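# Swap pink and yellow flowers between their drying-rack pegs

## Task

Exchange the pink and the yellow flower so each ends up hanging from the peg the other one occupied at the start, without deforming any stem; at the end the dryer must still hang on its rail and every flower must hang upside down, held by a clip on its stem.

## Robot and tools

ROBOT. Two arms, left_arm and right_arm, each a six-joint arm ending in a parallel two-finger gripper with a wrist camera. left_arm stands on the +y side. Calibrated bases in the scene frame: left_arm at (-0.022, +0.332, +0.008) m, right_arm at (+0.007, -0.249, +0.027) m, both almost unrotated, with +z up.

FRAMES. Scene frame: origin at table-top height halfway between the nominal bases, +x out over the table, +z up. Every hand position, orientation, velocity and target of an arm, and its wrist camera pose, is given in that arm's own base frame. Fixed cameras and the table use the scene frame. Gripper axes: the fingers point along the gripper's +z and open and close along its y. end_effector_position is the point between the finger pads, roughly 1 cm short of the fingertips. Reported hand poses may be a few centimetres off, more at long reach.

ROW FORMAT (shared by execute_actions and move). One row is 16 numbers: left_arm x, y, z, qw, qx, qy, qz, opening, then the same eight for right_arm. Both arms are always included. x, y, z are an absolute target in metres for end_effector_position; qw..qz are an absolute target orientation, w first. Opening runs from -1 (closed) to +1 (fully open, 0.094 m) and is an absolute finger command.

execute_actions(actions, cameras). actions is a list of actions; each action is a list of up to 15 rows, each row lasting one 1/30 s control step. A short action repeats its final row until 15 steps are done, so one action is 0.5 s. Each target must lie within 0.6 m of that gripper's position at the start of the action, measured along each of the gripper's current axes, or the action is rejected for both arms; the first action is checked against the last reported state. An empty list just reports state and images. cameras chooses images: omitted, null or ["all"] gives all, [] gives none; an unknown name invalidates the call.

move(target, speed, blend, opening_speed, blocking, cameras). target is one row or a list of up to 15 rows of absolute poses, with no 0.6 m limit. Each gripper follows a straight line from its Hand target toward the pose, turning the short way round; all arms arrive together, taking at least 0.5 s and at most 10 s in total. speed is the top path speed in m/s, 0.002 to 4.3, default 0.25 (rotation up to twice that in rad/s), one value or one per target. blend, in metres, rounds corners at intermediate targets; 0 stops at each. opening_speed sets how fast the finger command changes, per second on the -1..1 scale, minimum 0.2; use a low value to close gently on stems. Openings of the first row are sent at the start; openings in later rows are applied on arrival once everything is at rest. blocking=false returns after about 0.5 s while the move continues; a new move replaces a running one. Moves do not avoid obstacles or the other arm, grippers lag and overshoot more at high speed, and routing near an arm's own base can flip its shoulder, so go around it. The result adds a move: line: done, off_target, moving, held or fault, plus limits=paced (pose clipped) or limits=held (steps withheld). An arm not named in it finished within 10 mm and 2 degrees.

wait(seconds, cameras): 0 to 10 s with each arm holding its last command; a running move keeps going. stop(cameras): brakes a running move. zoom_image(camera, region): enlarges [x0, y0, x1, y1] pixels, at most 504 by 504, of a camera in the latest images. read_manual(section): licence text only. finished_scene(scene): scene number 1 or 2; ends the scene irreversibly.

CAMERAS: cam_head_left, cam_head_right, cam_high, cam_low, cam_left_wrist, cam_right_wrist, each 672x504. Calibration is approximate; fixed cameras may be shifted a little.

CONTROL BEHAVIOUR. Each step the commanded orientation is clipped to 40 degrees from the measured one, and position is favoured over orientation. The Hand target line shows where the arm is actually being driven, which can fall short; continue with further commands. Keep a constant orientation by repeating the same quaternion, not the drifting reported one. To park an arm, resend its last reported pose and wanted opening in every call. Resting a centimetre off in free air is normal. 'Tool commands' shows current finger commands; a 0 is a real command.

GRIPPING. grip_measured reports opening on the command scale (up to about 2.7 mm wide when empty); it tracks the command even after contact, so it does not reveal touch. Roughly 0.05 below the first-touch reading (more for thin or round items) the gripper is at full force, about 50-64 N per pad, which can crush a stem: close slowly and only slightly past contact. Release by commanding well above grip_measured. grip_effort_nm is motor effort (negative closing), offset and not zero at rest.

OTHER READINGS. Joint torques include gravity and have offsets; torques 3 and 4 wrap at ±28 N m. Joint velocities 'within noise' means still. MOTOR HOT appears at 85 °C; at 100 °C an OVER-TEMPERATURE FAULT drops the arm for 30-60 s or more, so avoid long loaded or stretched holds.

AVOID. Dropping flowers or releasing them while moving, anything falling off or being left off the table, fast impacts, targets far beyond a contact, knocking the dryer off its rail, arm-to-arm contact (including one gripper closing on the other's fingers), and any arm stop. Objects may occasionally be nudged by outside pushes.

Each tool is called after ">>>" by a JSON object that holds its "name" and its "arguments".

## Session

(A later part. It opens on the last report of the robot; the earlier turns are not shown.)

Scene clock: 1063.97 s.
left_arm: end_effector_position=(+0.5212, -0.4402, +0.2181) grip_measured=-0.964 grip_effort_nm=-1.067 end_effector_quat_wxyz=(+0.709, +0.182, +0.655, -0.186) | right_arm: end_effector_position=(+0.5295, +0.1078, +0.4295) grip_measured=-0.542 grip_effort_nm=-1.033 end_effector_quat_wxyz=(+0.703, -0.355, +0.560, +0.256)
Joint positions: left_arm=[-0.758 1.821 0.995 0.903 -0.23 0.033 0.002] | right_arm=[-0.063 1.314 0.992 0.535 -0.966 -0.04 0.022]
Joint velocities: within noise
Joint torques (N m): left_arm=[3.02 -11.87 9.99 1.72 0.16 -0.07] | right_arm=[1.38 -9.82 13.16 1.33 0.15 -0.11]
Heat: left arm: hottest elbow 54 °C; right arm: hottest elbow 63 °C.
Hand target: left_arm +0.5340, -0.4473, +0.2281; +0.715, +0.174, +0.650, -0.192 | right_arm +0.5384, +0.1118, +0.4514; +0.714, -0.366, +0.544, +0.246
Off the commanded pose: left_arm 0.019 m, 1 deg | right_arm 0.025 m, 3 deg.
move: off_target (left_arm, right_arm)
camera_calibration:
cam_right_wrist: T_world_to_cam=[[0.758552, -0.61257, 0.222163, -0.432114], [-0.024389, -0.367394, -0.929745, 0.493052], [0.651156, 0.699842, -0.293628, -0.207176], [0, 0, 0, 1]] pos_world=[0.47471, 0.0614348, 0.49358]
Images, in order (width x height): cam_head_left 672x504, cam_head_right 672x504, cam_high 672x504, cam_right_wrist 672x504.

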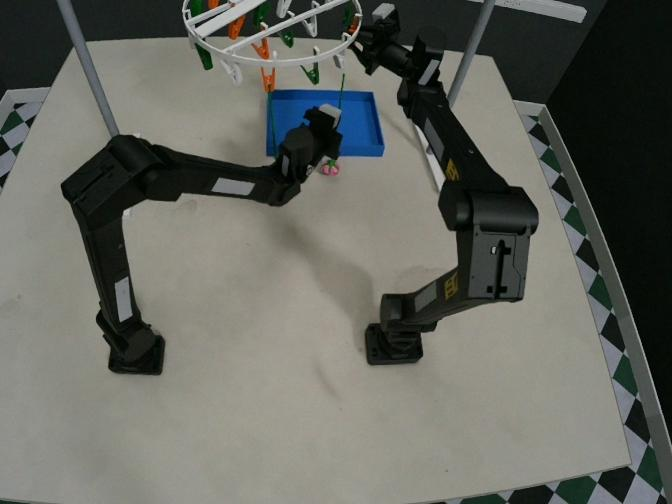

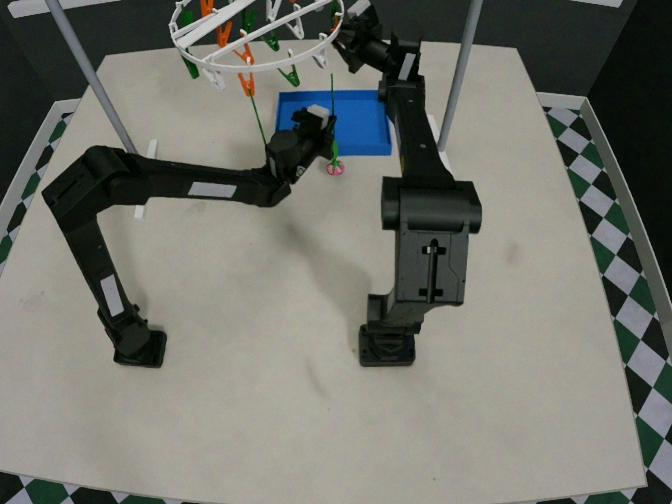

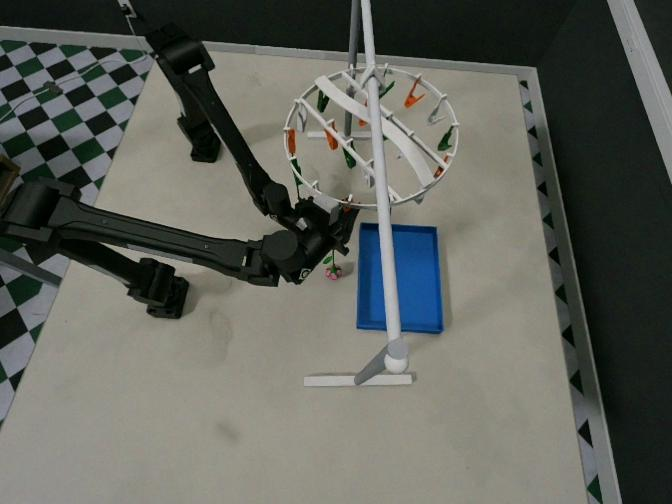

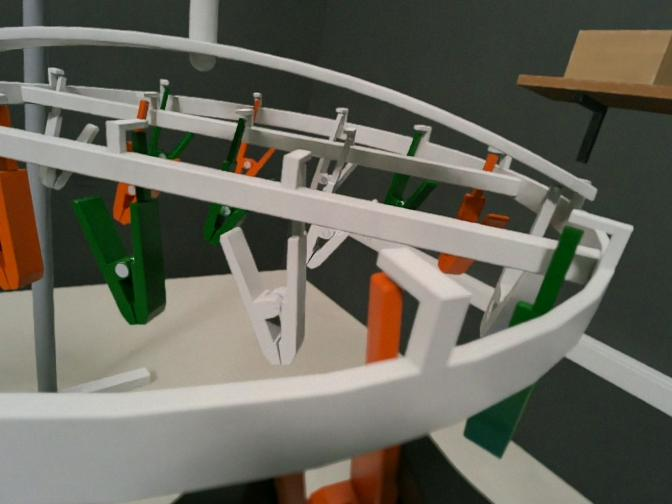

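>>> {"name": "move", "arguments": {"target": [0.562,-0.459,0.240,0.7150,0.1742,0.6500,-0.1916,-1.0,0.540,0.112,0.452,0.7135,-0.3668,0.5438,0.2457,-0.95], "speed": 0.1, "cameras": ["cam_high","cam_low","cam_head_right","cam_head_left"]}}

>>> {"name": "zoom_image", "arguments": {"camera": "cam_head_left", "region": [310, 0, 410, 90]}}

>>> {"name": "zoom_image", "arguments": {"camera": "cam_head_right", "region": [300, 0, 400, 90]}}

>>> {"name": "zoom_image", "arguments": {"camera": "cam_low", "region": [300, 100, 500, 300]}}

>>> {"name": "zoom_image", "arguments": {"camera": "cam_high", "region": [310, 180, 380, 260]}}

Scene clock: 1086.20 s.
left_arm: end_effector_position=(+0.5467, -0.4533, +0.2288) grip_measured=-0.964 grip_effort_nm=-1.057 end_effector_quat_wxyz=(+0.708, +0.184, +0.656, -0.187) | right_arm: end_effector_position=(+0.5295, +0.1078, +0.4295) grip_measured=-0.542 grip_effort_nm=-1.028 end_effector_quat_wxyz=(+0.703, -0.355, +0.560, +0.256)
Joint positions: left_arm=[-0.742 1.852 1.087 0.84 -0.211 0.031 0.002] | right_arm=[-0.063 1.314 0.992 0.535 -0.966 -0.04 0.022]
Joint velocities: within noise
Joint torques (N m): left_arm=[3.19 -13.16 10.44 1.72 0.15 -0.07] | right_arm=[1.14 -9.76 13.18 1.35 0.16 -0.11]
Heat: left arm: hottest elbow 56 °C; right arm: hottest elbow 65 °C.
Hand target: left_arm +0.5610, -0.4580, +0.2402; +0.715, +0.174, +0.650, -0.192 | right_arm +0.5384, +0.1118, +0.4514; +0.714, -0.366, +0.544, +0.246
Off the commanded pose: left_arm 0.020 m, 2 deg | right_arm 0.025 m, 3 deg.
move: off_target (left_arm, right_arm)
Images, in order (width x height): cam_head_left 672x504, cam_head_right 672x504, cam_high 672x504, cam_low 672x504.

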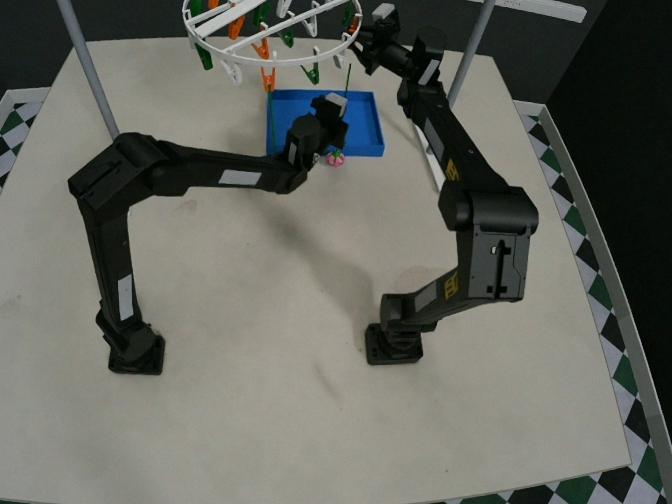

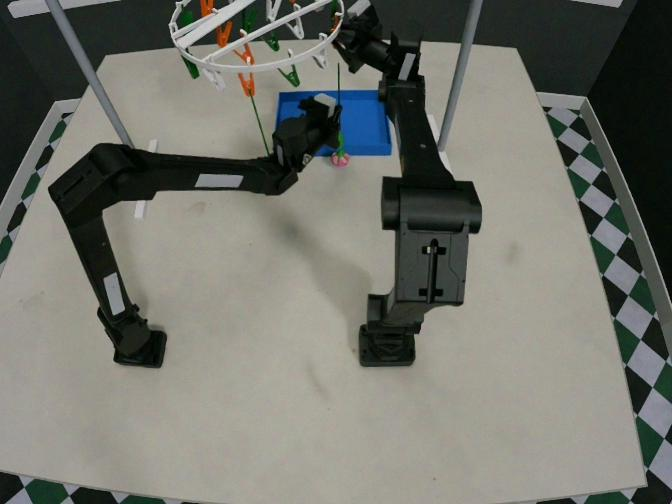

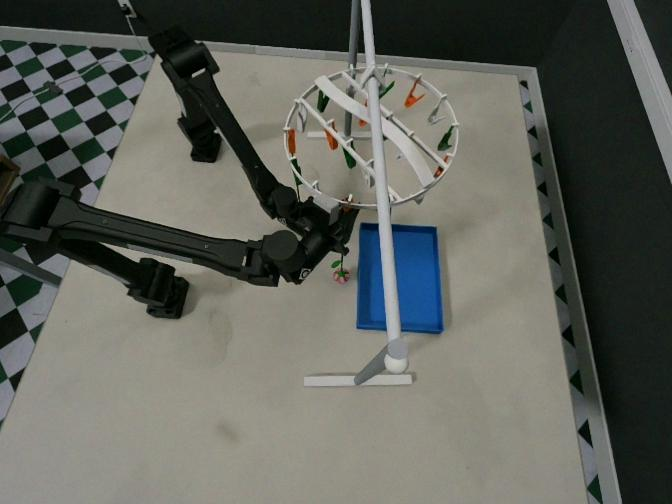

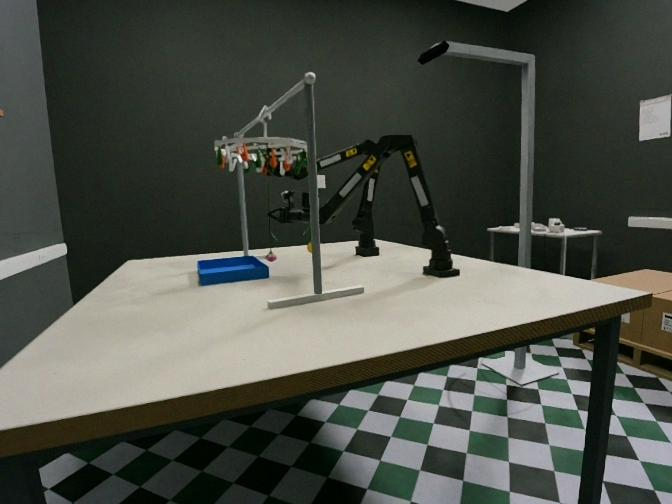

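Scaled by 5.040 from the camera's 672x504 image, which has a finer 960x720 frame.

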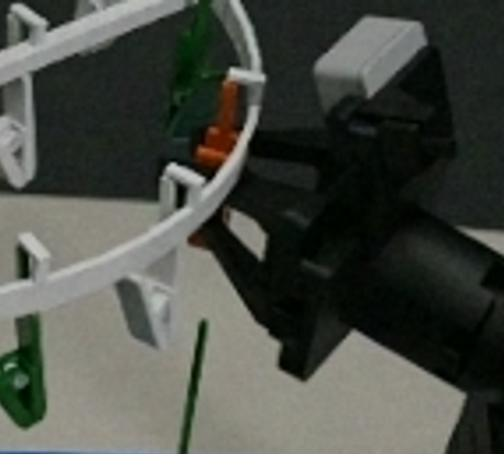

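Scaled by 5.040 from the camera's 672x504 image, which has a finer 960x720 frame.

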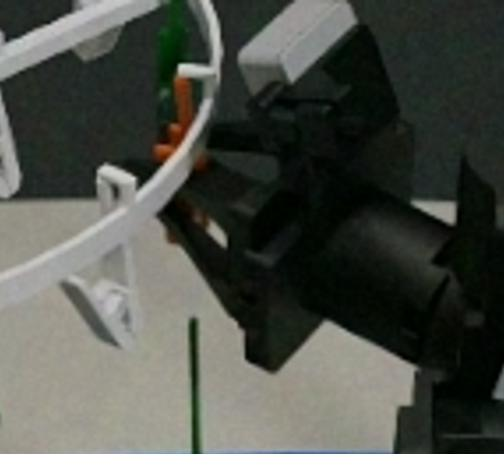

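Scaled by 2.520 from the camera's 672x504 image, which has a finer 960x720 frame.

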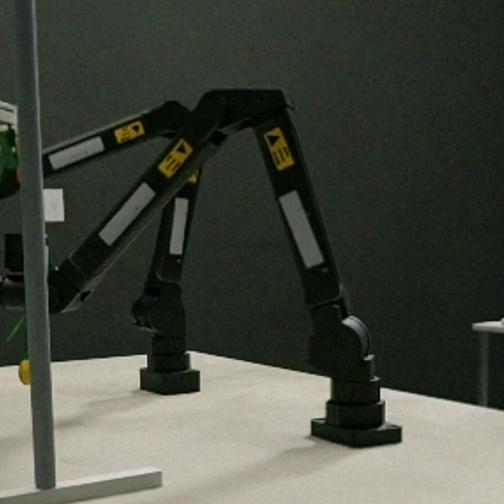

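Scaled by 6.300 from the camera's 672x504 image, which has a finer 960x720 frame.

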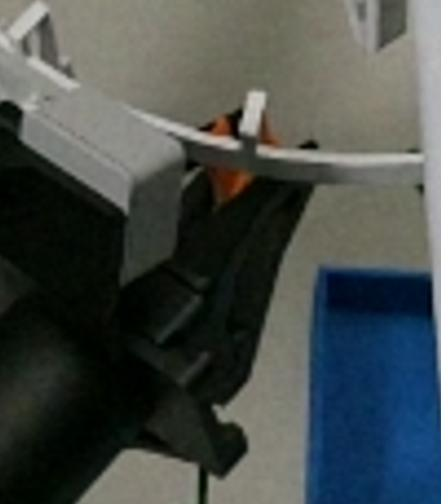

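>>> {"name": "zoom_image", "arguments": {"camera": "cam_low", "region": [225, 130, 325, 220]}}

Scaled by 5.040 from the camera's 672x504 image, which has a finer 960x720 frame.

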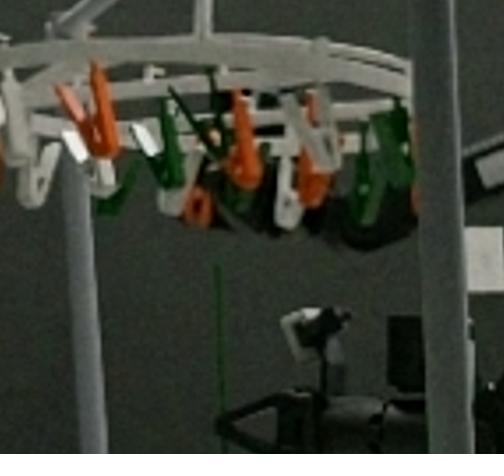

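>>> {"name": "move", "arguments": {"target": [0.579,-0.459,0.248,0.7150,0.1742,0.6500,-0.1916,-1.0,0.540,0.112,0.452,0.7135,-0.3668,0.5438,0.2457,-0.95], "speed": 0.1, "cameras": ["cam_high","cam_low","cam_head_right","cam_head_left"]}}

>>> {"name": "zoom_image", "arguments": {"camera": "cam_low", "region": [245, 150, 305, 200]}}

>>> {"name": "zoom_image", "arguments": {"camera": "cam_head_left", "region": [330, 15, 390, 75]}}

>>> {"name": "zoom_image", "arguments": {"camera": "cam_head_right", "region": [315, 15, 375, 75]}}

Scene clock: 1096.67 s.
left_arm: end_effector_position=(+0.5641, -0.4529, +0.2360) grip_measured=-0.964 grip_effort_nm=-1.057 end_effector_quat_wxyz=(+0.708, +0.183, +0.656, -0.186) | right_arm: end_effector_position=(+0.5295, +0.1078, +0.4295) grip_measured=-0.542 grip_effort_nm=-1.028 end_effector_quat_wxyz=(+0.703, -0.355, +0.560, +0.256)
Joint positions: left_arm=[-0.721 1.863 1.132 0.804 -0.191 0.029 0.002] | right_arm=[-0.063 1.314 0.992 0.535 -0.966 -0.04 0.022]
Joint velocities: within noise
Joint torques (N m): left_arm=[3.14 -13.51 10.71 1.73 0.14 -0.06] | right_arm=[1.32 -9.64 13.15 1.31 0.15 -0.11]
Heat: left arm: hottest elbow 57 °C; right arm: hottest elbow 66 °C.
Hand target: left_arm +0.5780, -0.4579, +0.2479; +0.715, +0.174, +0.650, -0.191 | right_arm +0.5384, +0.1118, +0.4514; +0.714, -0.366, +0.544, +0.246
Off the commanded pose: left_arm 0.020 m, 2 deg | right_arm 0.025 m, 3 deg.
move: off_target (left_arm, right_arm)
Images, in order (width x height): cam_head_left 672x504, cam_head_right 672x504, cam_high 672x504, cam_low 672x504.

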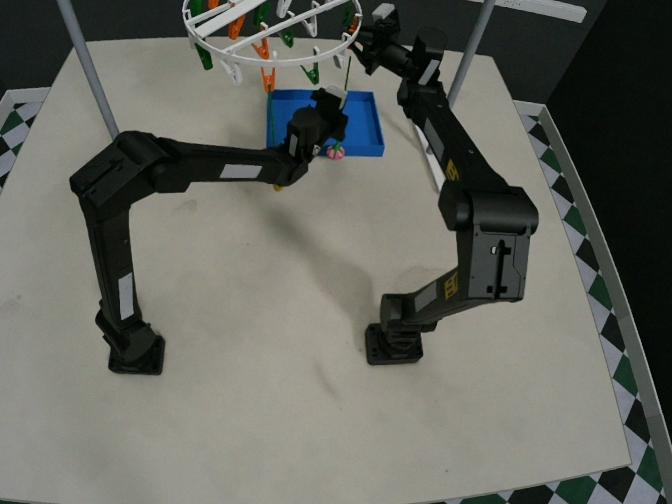

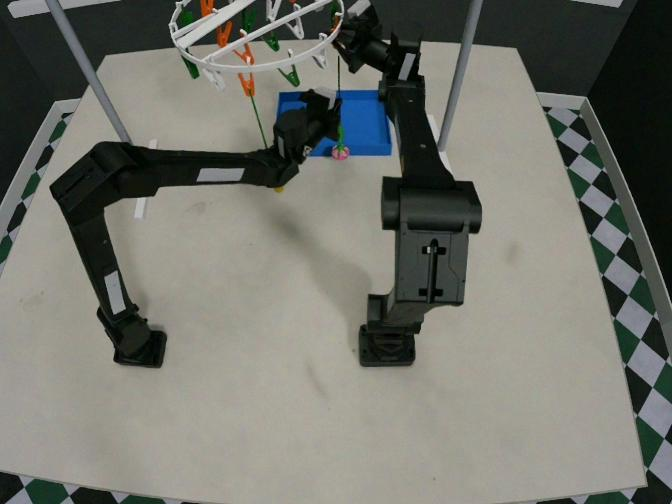

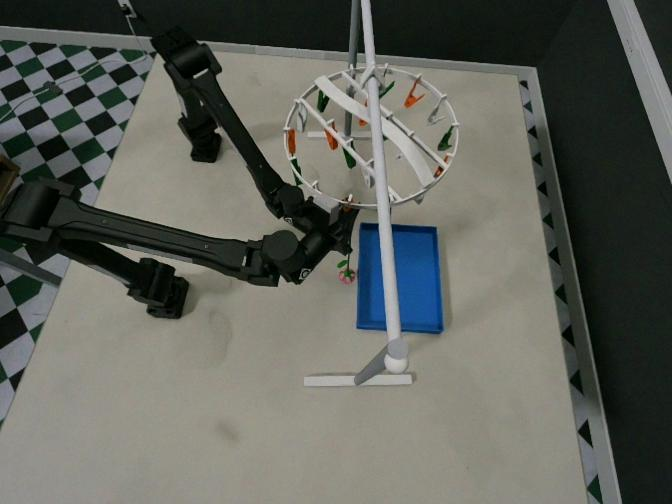

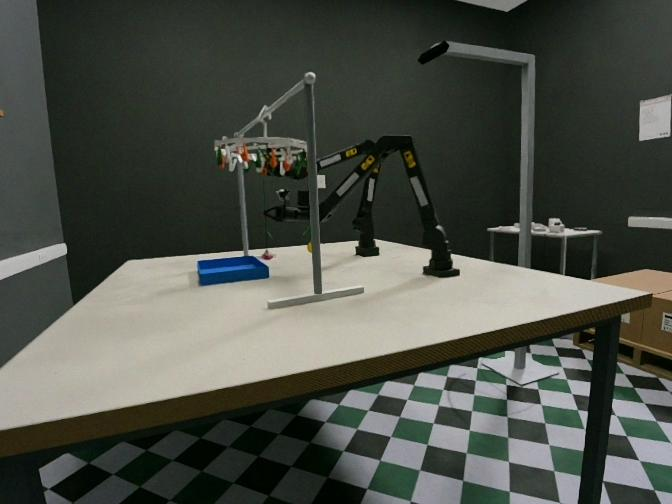

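Scaled by 8.400 from the camera's 672x504 image, which has a finer 960x720 frame.

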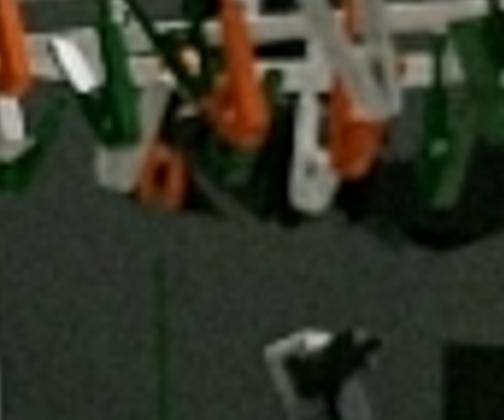

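Scaled by 8.400 from the camera's 672x504 image, which has a finer 960x720 frame.

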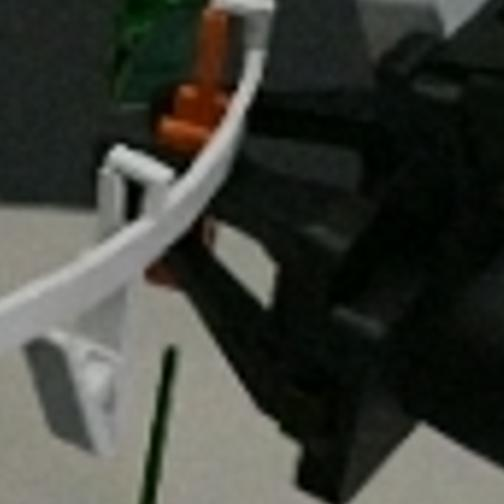

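Scaled by 8.400 from the camera's 672x504 image, which has a finer 960x720 frame.

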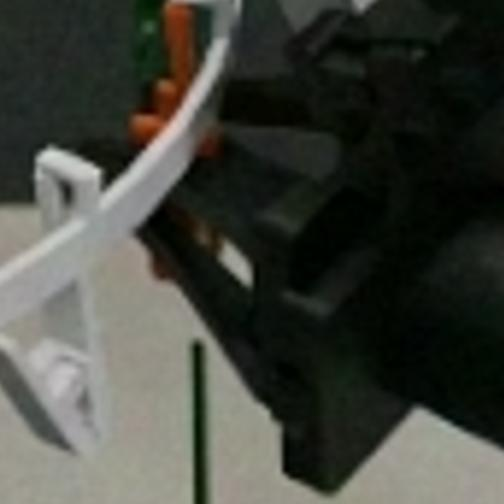

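>>> {"name": "move", "arguments": {"target": [0.584,-0.458,0.263,0.7150,0.1742,0.6500,-0.1916,-1.0,0.540,0.112,0.452,0.7135,-0.3668,0.5438,0.2457,-0.95], "speed": 0.1, "cameras": ["cam_low","cam_head_right","cam_head_left"]}}

>>> {"name": "zoom_image", "arguments": {"camera": "cam_low", "region": [245, 150, 305, 200]}}

>>> {"name": "zoom_image", "arguments": {"camera": "cam_head_left", "region": [335, 25, 375, 65]}}

>>> {"name": "zoom_image", "arguments": {"camera": "cam_head_right", "region": [320, 25, 360, 65]}}

Scene clock: 1102.57 s.
left_arm: end_effector_position=(+0.5694, -0.4544, +0.2364) grip_measured=-0.964 grip_effort_nm=-1.067 end_effector_quat_wxyz=(+0.701, +0.187, +0.663, -0.184) | right_arm: end_effector_position=(+0.5295, +0.1078, +0.4295) grip_measured=-0.542 grip_effort_nm=-1.038 end_effector_quat_wxyz=(+0.703, -0.355, +0.560, +0.256)
Joint positions: left_arm=[-0.716 1.863 1.151 0.766 -0.184 0.029 0.002] | right_arm=[-0.063 1.314 0.992 0.535 -0.966 -0.04 0.022]
Joint velocities: within noise
Joint torques (N m): left_arm=[3.25 -15.09 10.85 1.7 0.14 -0.07] | right_arm=[1.2 -9.82 13.15 1.26 0.15 -0.11]
Heat: left arm: hottest elbow 59 °C; right arm: hottest elbow 66 °C.
Hand target: left_arm +0.5824, -0.4567, +0.2630; +0.715, +0.174, +0.650, -0.191 | right_arm +0.5384, +0.1118, +0.4514; +0.714, -0.366, +0.544, +0.246
Off the commanded pose: left_arm 0.031 m, 3 deg | right_arm 0.025 m, 3 deg.
move: off_target (left_arm, right_arm)
Images, in order (width x height): cam_head_left 672x504, cam_head_right 672x504, cam_low 672x504.

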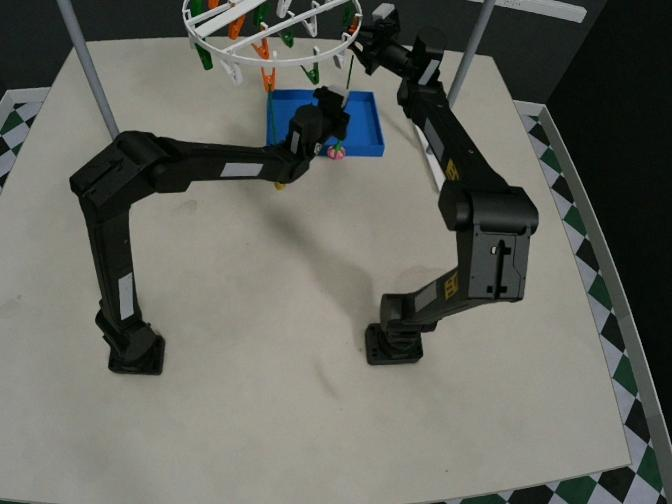

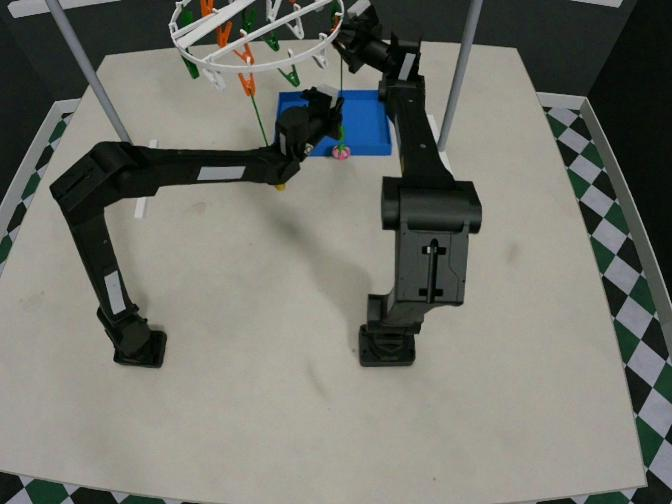

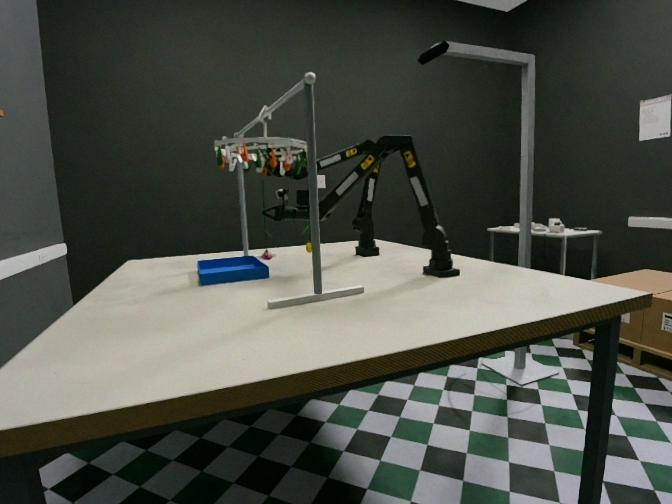

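Scaled by 8.400 from the camera's 672x504 image, which has a finer 960x720 frame.

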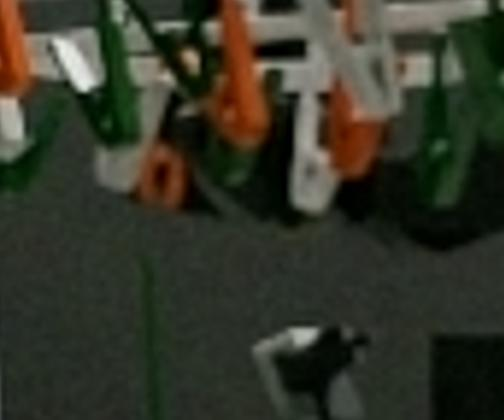

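Scaled by 12.600 from the camera's 672x504 image, which has a finer 960x720 frame.

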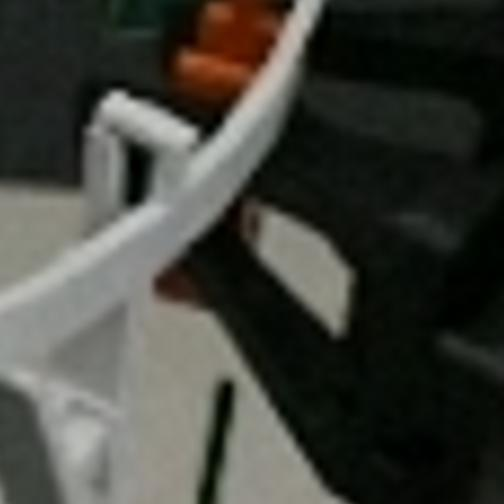

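Scaled by 12.600 from the camera's 672x504 image, which has a finer 960x720 frame.

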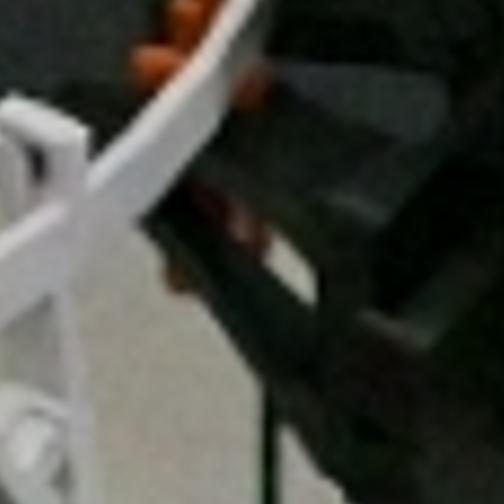

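>>> {"name": "move", "arguments": {"target": [0.578,-0.452,0.275,0.7150,0.1742,0.6500,-0.1916,-1.0,0.540,0.112,0.452,0.7135,-0.3668,0.5438,0.2457,-0.95], "speed": 0.1, "cameras": ["cam_low","cam_head_right","cam_head_left"]}}

>>> {"name": "zoom_image", "arguments": {"camera": "cam_low", "region": [245, 150, 305, 200]}}

>>> {"name": "zoom_image", "arguments": {"camera": "cam_head_left", "region": [335, 25, 375, 65]}}

>>> {"name": "zoom_image", "arguments": {"camera": "cam_head_right", "region": [320, 25, 360, 65]}}

Scene clock: 1108.00 s.
left_arm: end_effector_position=(+0.5686, -0.4532, +0.2432) grip_measured=-0.964 grip_effort_nm=-1.067 end_effector_quat_wxyz=(+0.701, +0.188, +0.663, -0.184) | right_arm: end_effector_position=(+0.5295, +0.1078, +0.4295) grip_measured=-0.542 grip_effort_nm=-1.038 end_effector_quat_wxyz=(+0.703, -0.355, +0.560, +0.256)
Joint positions: left_arm=[-0.715 1.847 1.151 0.746 -0.183 0.028 0.002] | right_arm=[-0.063 1.314 0.992 0.535 -0.966 -0.04 0.022]
Joint velocities: within noise
Joint torques (N m): left_arm=[3.25 -16.5 9.77 1.72 0.14 -0.07] | right_arm=[1.26 -9.93 13.14 1.31 0.15 -0.1]
Heat: left arm: hottest elbow 61 °C; right arm: hottest elbow 67 °C.
Hand target: left_arm +0.5768, -0.4512, +0.2751; +0.715, +0.174, +0.649, -0.192 | right_arm +0.5384, +0.1118, +0.4514; +0.714, -0.366, +0.544, +0.246
Off the commanded pose: left_arm 0.033 m, 3 deg | right_arm 0.025 m, 3 deg.
move: off_target (left_arm, right_arm)
Images, in order (width x height): cam_head_left 672x504, cam_head_right 672x504, cam_low 672x504.

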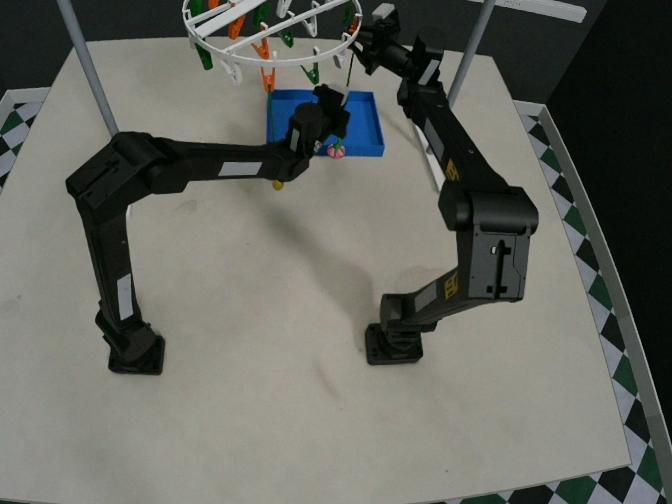

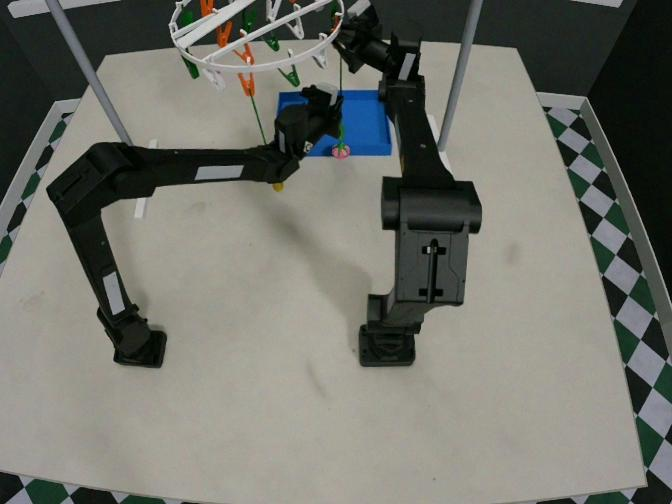

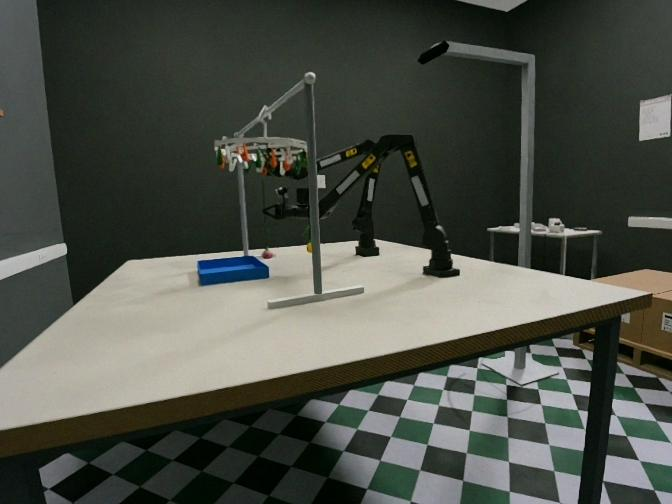

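Scaled by 8.400 from the camera's 672x504 image, which has a finer 960x720 frame.

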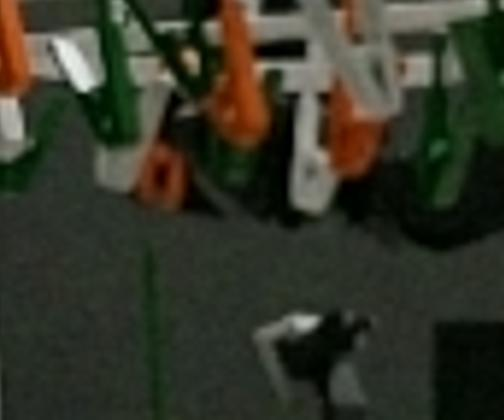

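Scaled by 12.600 from the camera's 672x504 image, which has a finer 960x720 frame.

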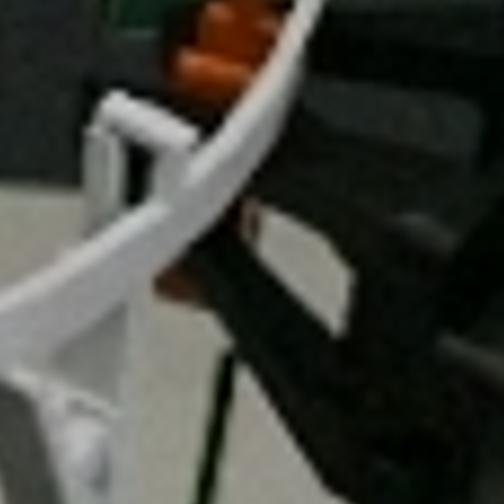

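Scaled by 12.600 from the camera's 672x504 image, which has a finer 960x720 frame.

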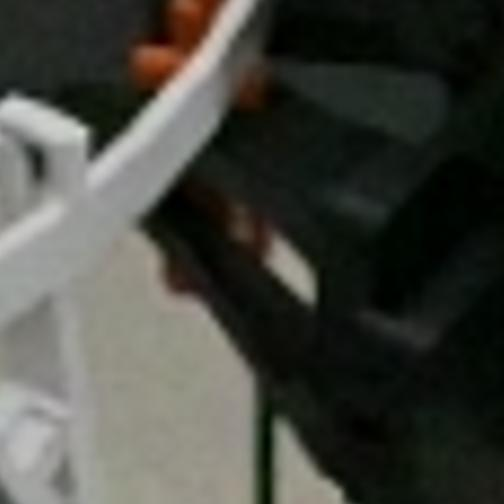

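>>> {"name": "move", "arguments": {"target": [0.572,-0.440,0.278,0.7150,0.1742,0.6500,-0.1916,-1.0,0.540,0.112,0.452,0.7135,-0.3668,0.5438,0.2457,-0.95], "speed": 0.1, "cameras": ["cam_low","cam_head_right","cam_head_left"]}}

>>> {"name": "zoom_image", "arguments": {"camera": "cam_low", "region": [245, 150, 305, 200]}}

>>> {"name": "zoom_image", "arguments": {"camera": "cam_head_right", "region": [320, 25, 360, 65]}}

>>> {"name": "zoom_image", "arguments": {"camera": "cam_head_left", "region": [335, 25, 375, 65]}}

Scene clock: 1113.13 s.
left_arm: end_effector_position=(+0.5696, -0.4466, +0.2635) grip_measured=-0.964 grip_effort_nm=-1.067 end_effector_quat_wxyz=(+0.710, +0.183, +0.654, -0.188) | right_arm: end_effector_position=(+0.5295, +0.1078, +0.4295) grip_measured=-0.542 grip_effort_nm=-1.028 end_effector_quat_wxyz=(+0.703, -0.355, +0.560, +0.256)
Joint positions: left_arm=[-0.705 1.818 1.151 0.746 -0.174 0.027 0.002] | right_arm=[-0.063 1.314 0.992 0.535 -0.966 -0.04 0.022]
Joint velocities: within noise
Joint torques (N m): left_arm=[3.31 -16.32 7.58 1.91 0.16 -0.08] | right_arm=[1.2 -9.82 13.18 1.32 0.15 -0.1]
Heat: left arm: hottest elbow 62 °C; right arm: hottest elbow 67 °C.
Hand target: left_arm +0.5720, -0.4400, +0.2780; +0.715, +0.174, +0.650, -0.192 | right_arm +0.5384, +0.1118, +0.4514; +0.714, -0.366, +0.544, +0.246
Off the commanded pose: left_arm 0.016 m, 1 deg | right_arm 0.025 m, 3 deg.
move: off_target (left_arm, right_arm)
Images, in order (width x height): cam_head_left 672x504, cam_head_right 672x504, cam_low 672x504.

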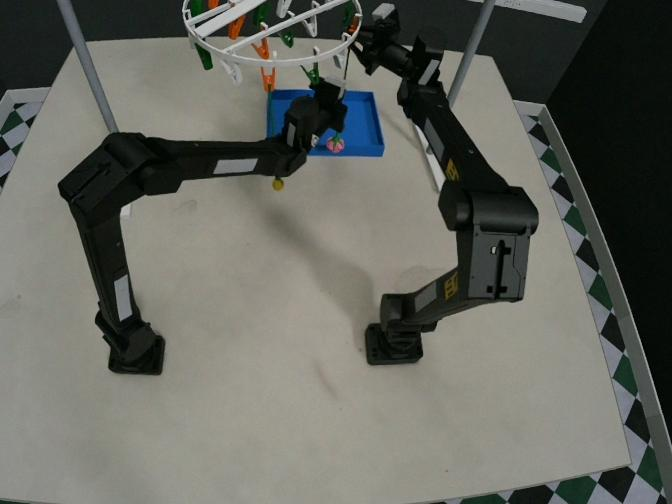

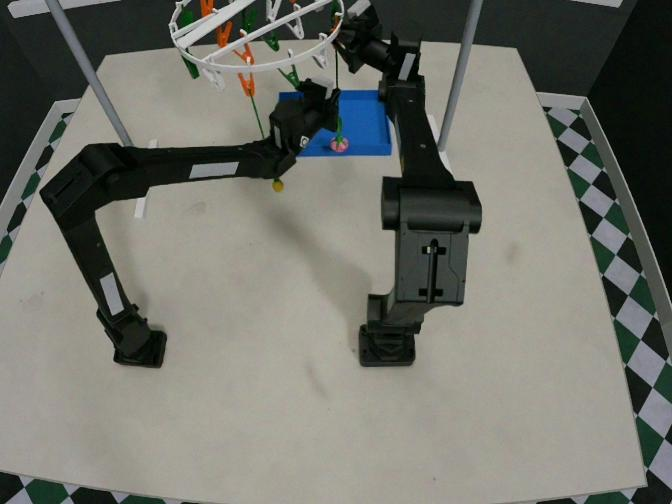

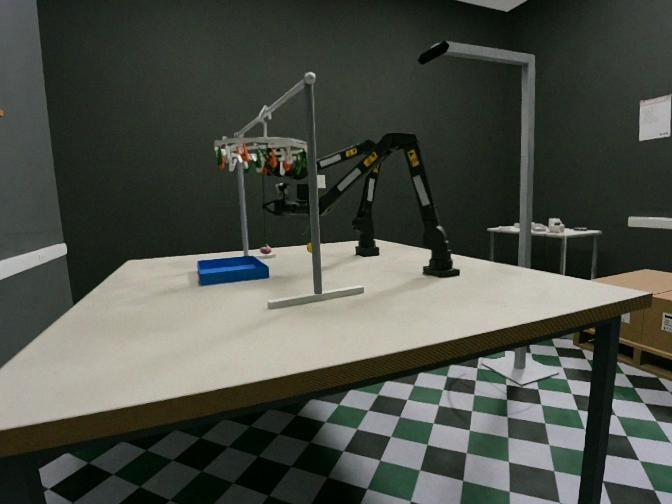

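Scaled by 8.400 from the camera's 672x504 image, which has a finer 960x720 frame.

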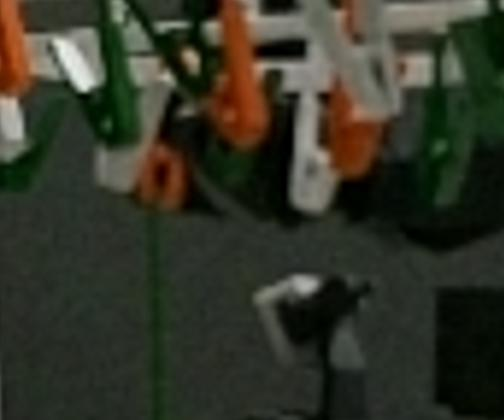

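Scaled by 12.600 from the camera's 672x504 image, which has a finer 960x720 frame.

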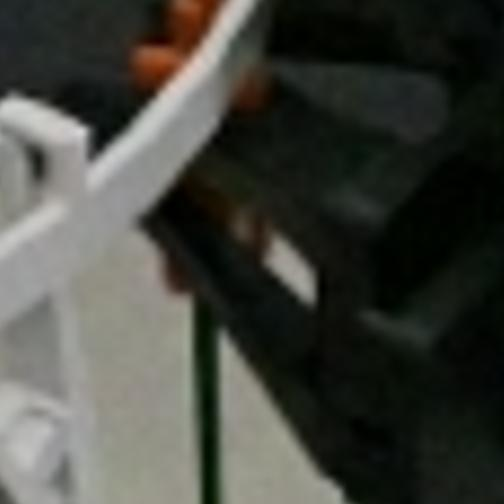

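Scaled by 12.600 from the camera's 672x504 image, which has a finer 960x720 frame.

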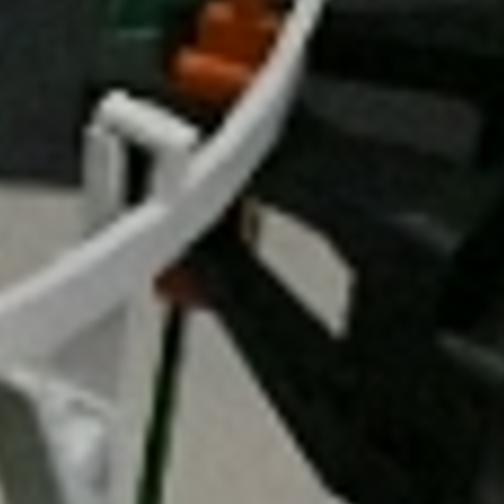

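>>> {"name": "move", "arguments": {"target": [0.558,-0.450,0.268,0.7150,0.1742,0.6500,-0.1916,-1.0,0.540,0.112,0.452,0.7135,-0.3668,0.5438,0.2457,-0.95], "speed": 0.1, "cameras": ["cam_low","cam_head_right","cam_head_left"]}}

>>> {"name": "zoom_image", "arguments": {"camera": "cam_low", "region": [245, 150, 305, 200]}}

>>> {"name": "zoom_image", "arguments": {"camera": "cam_head_right", "region": [320, 25, 360, 65]}}

>>> {"name": "zoom_image", "arguments": {"camera": "cam_head_left", "region": [335, 25, 375, 65]}}

Scene clock: 1119.47 s.
left_arm: end_effector_position=(+0.5634, -0.4460, +0.2531) grip_measured=-0.964 grip_effort_nm=-1.062 end_effector_quat_wxyz=(+0.705, +0.180, +0.661, -0.181) | right_arm: end_effector_position=(+0.5295, +0.1078, +0.4295) grip_measured=-0.542 grip_effort_nm=-1.033 end_effector_quat_wxyz=(+0.703, -0.355, +0.560, +0.256)
Joint positions: left_arm=[-0.716 1.818 1.13 0.749 -0.198 0.027 0.002] | right_arm=[-0.063 1.314 0.992 0.535 -0.966 -0.04 0.022]
Joint velocities: within noise
Joint torques (N m): left_arm=[1.67 -15.56 7.45 2.97 -0.05 -0.04] | right_arm=[1.32 -9.7 13.18 1.32 0.17 -0.11]
Heat: left arm: hottest elbow 61 °C; right arm: hottest elbow 67 °C.
Hand target: left_arm +0.5579, -0.4500, +0.2680; +0.715, +0.174, +0.650, -0.192 | right_arm +0.5384, +0.1118, +0.4514; +0.714, -0.366, +0.544, +0.246
Off the commanded pose: left_arm 0.016 m, 2 deg | right_arm 0.025 m, 3 deg.
move: off_target (left_arm, right_arm)
Images, in order (width x height): cam_head_left 672x504, cam_head_right 672x504, cam_low 672x504.

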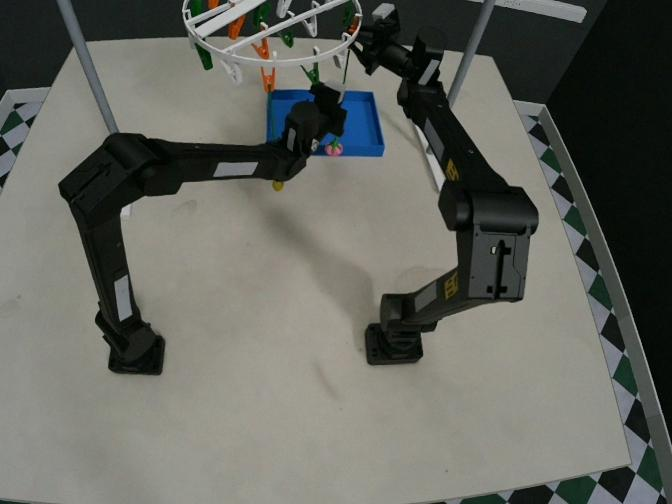

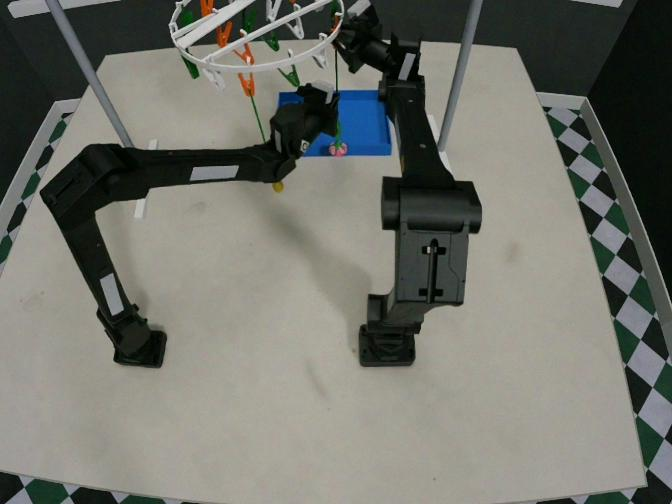

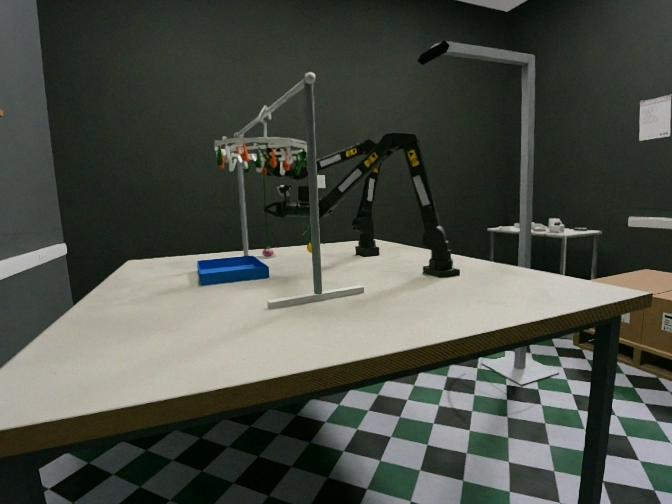

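Scaled by 8.400 from the camera's 672x504 image, which has a finer 960x720 frame.

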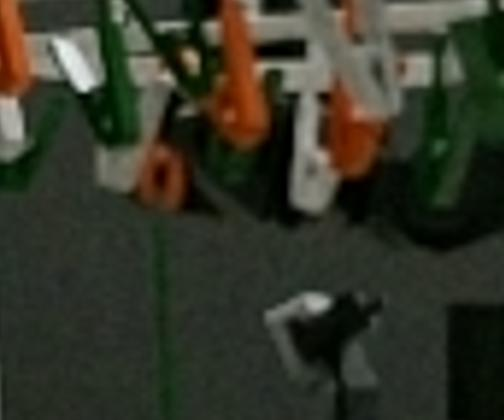

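Scaled by 12.600 from the camera's 672x504 image, which has a finer 960x720 frame.

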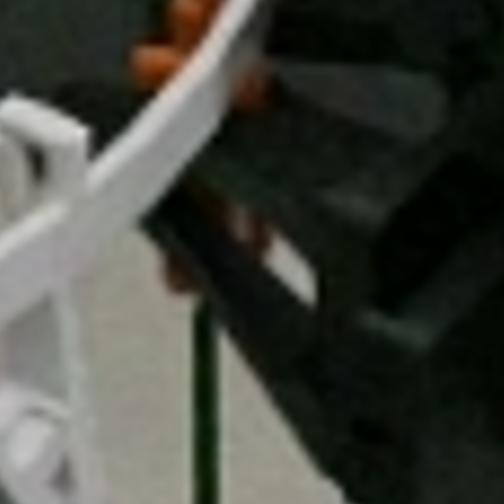

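Scaled by 12.600 from the camera's 672x504 image, which has a finer 960x720 frame.

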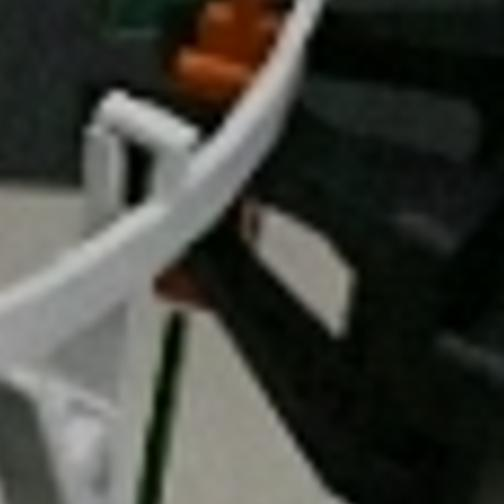

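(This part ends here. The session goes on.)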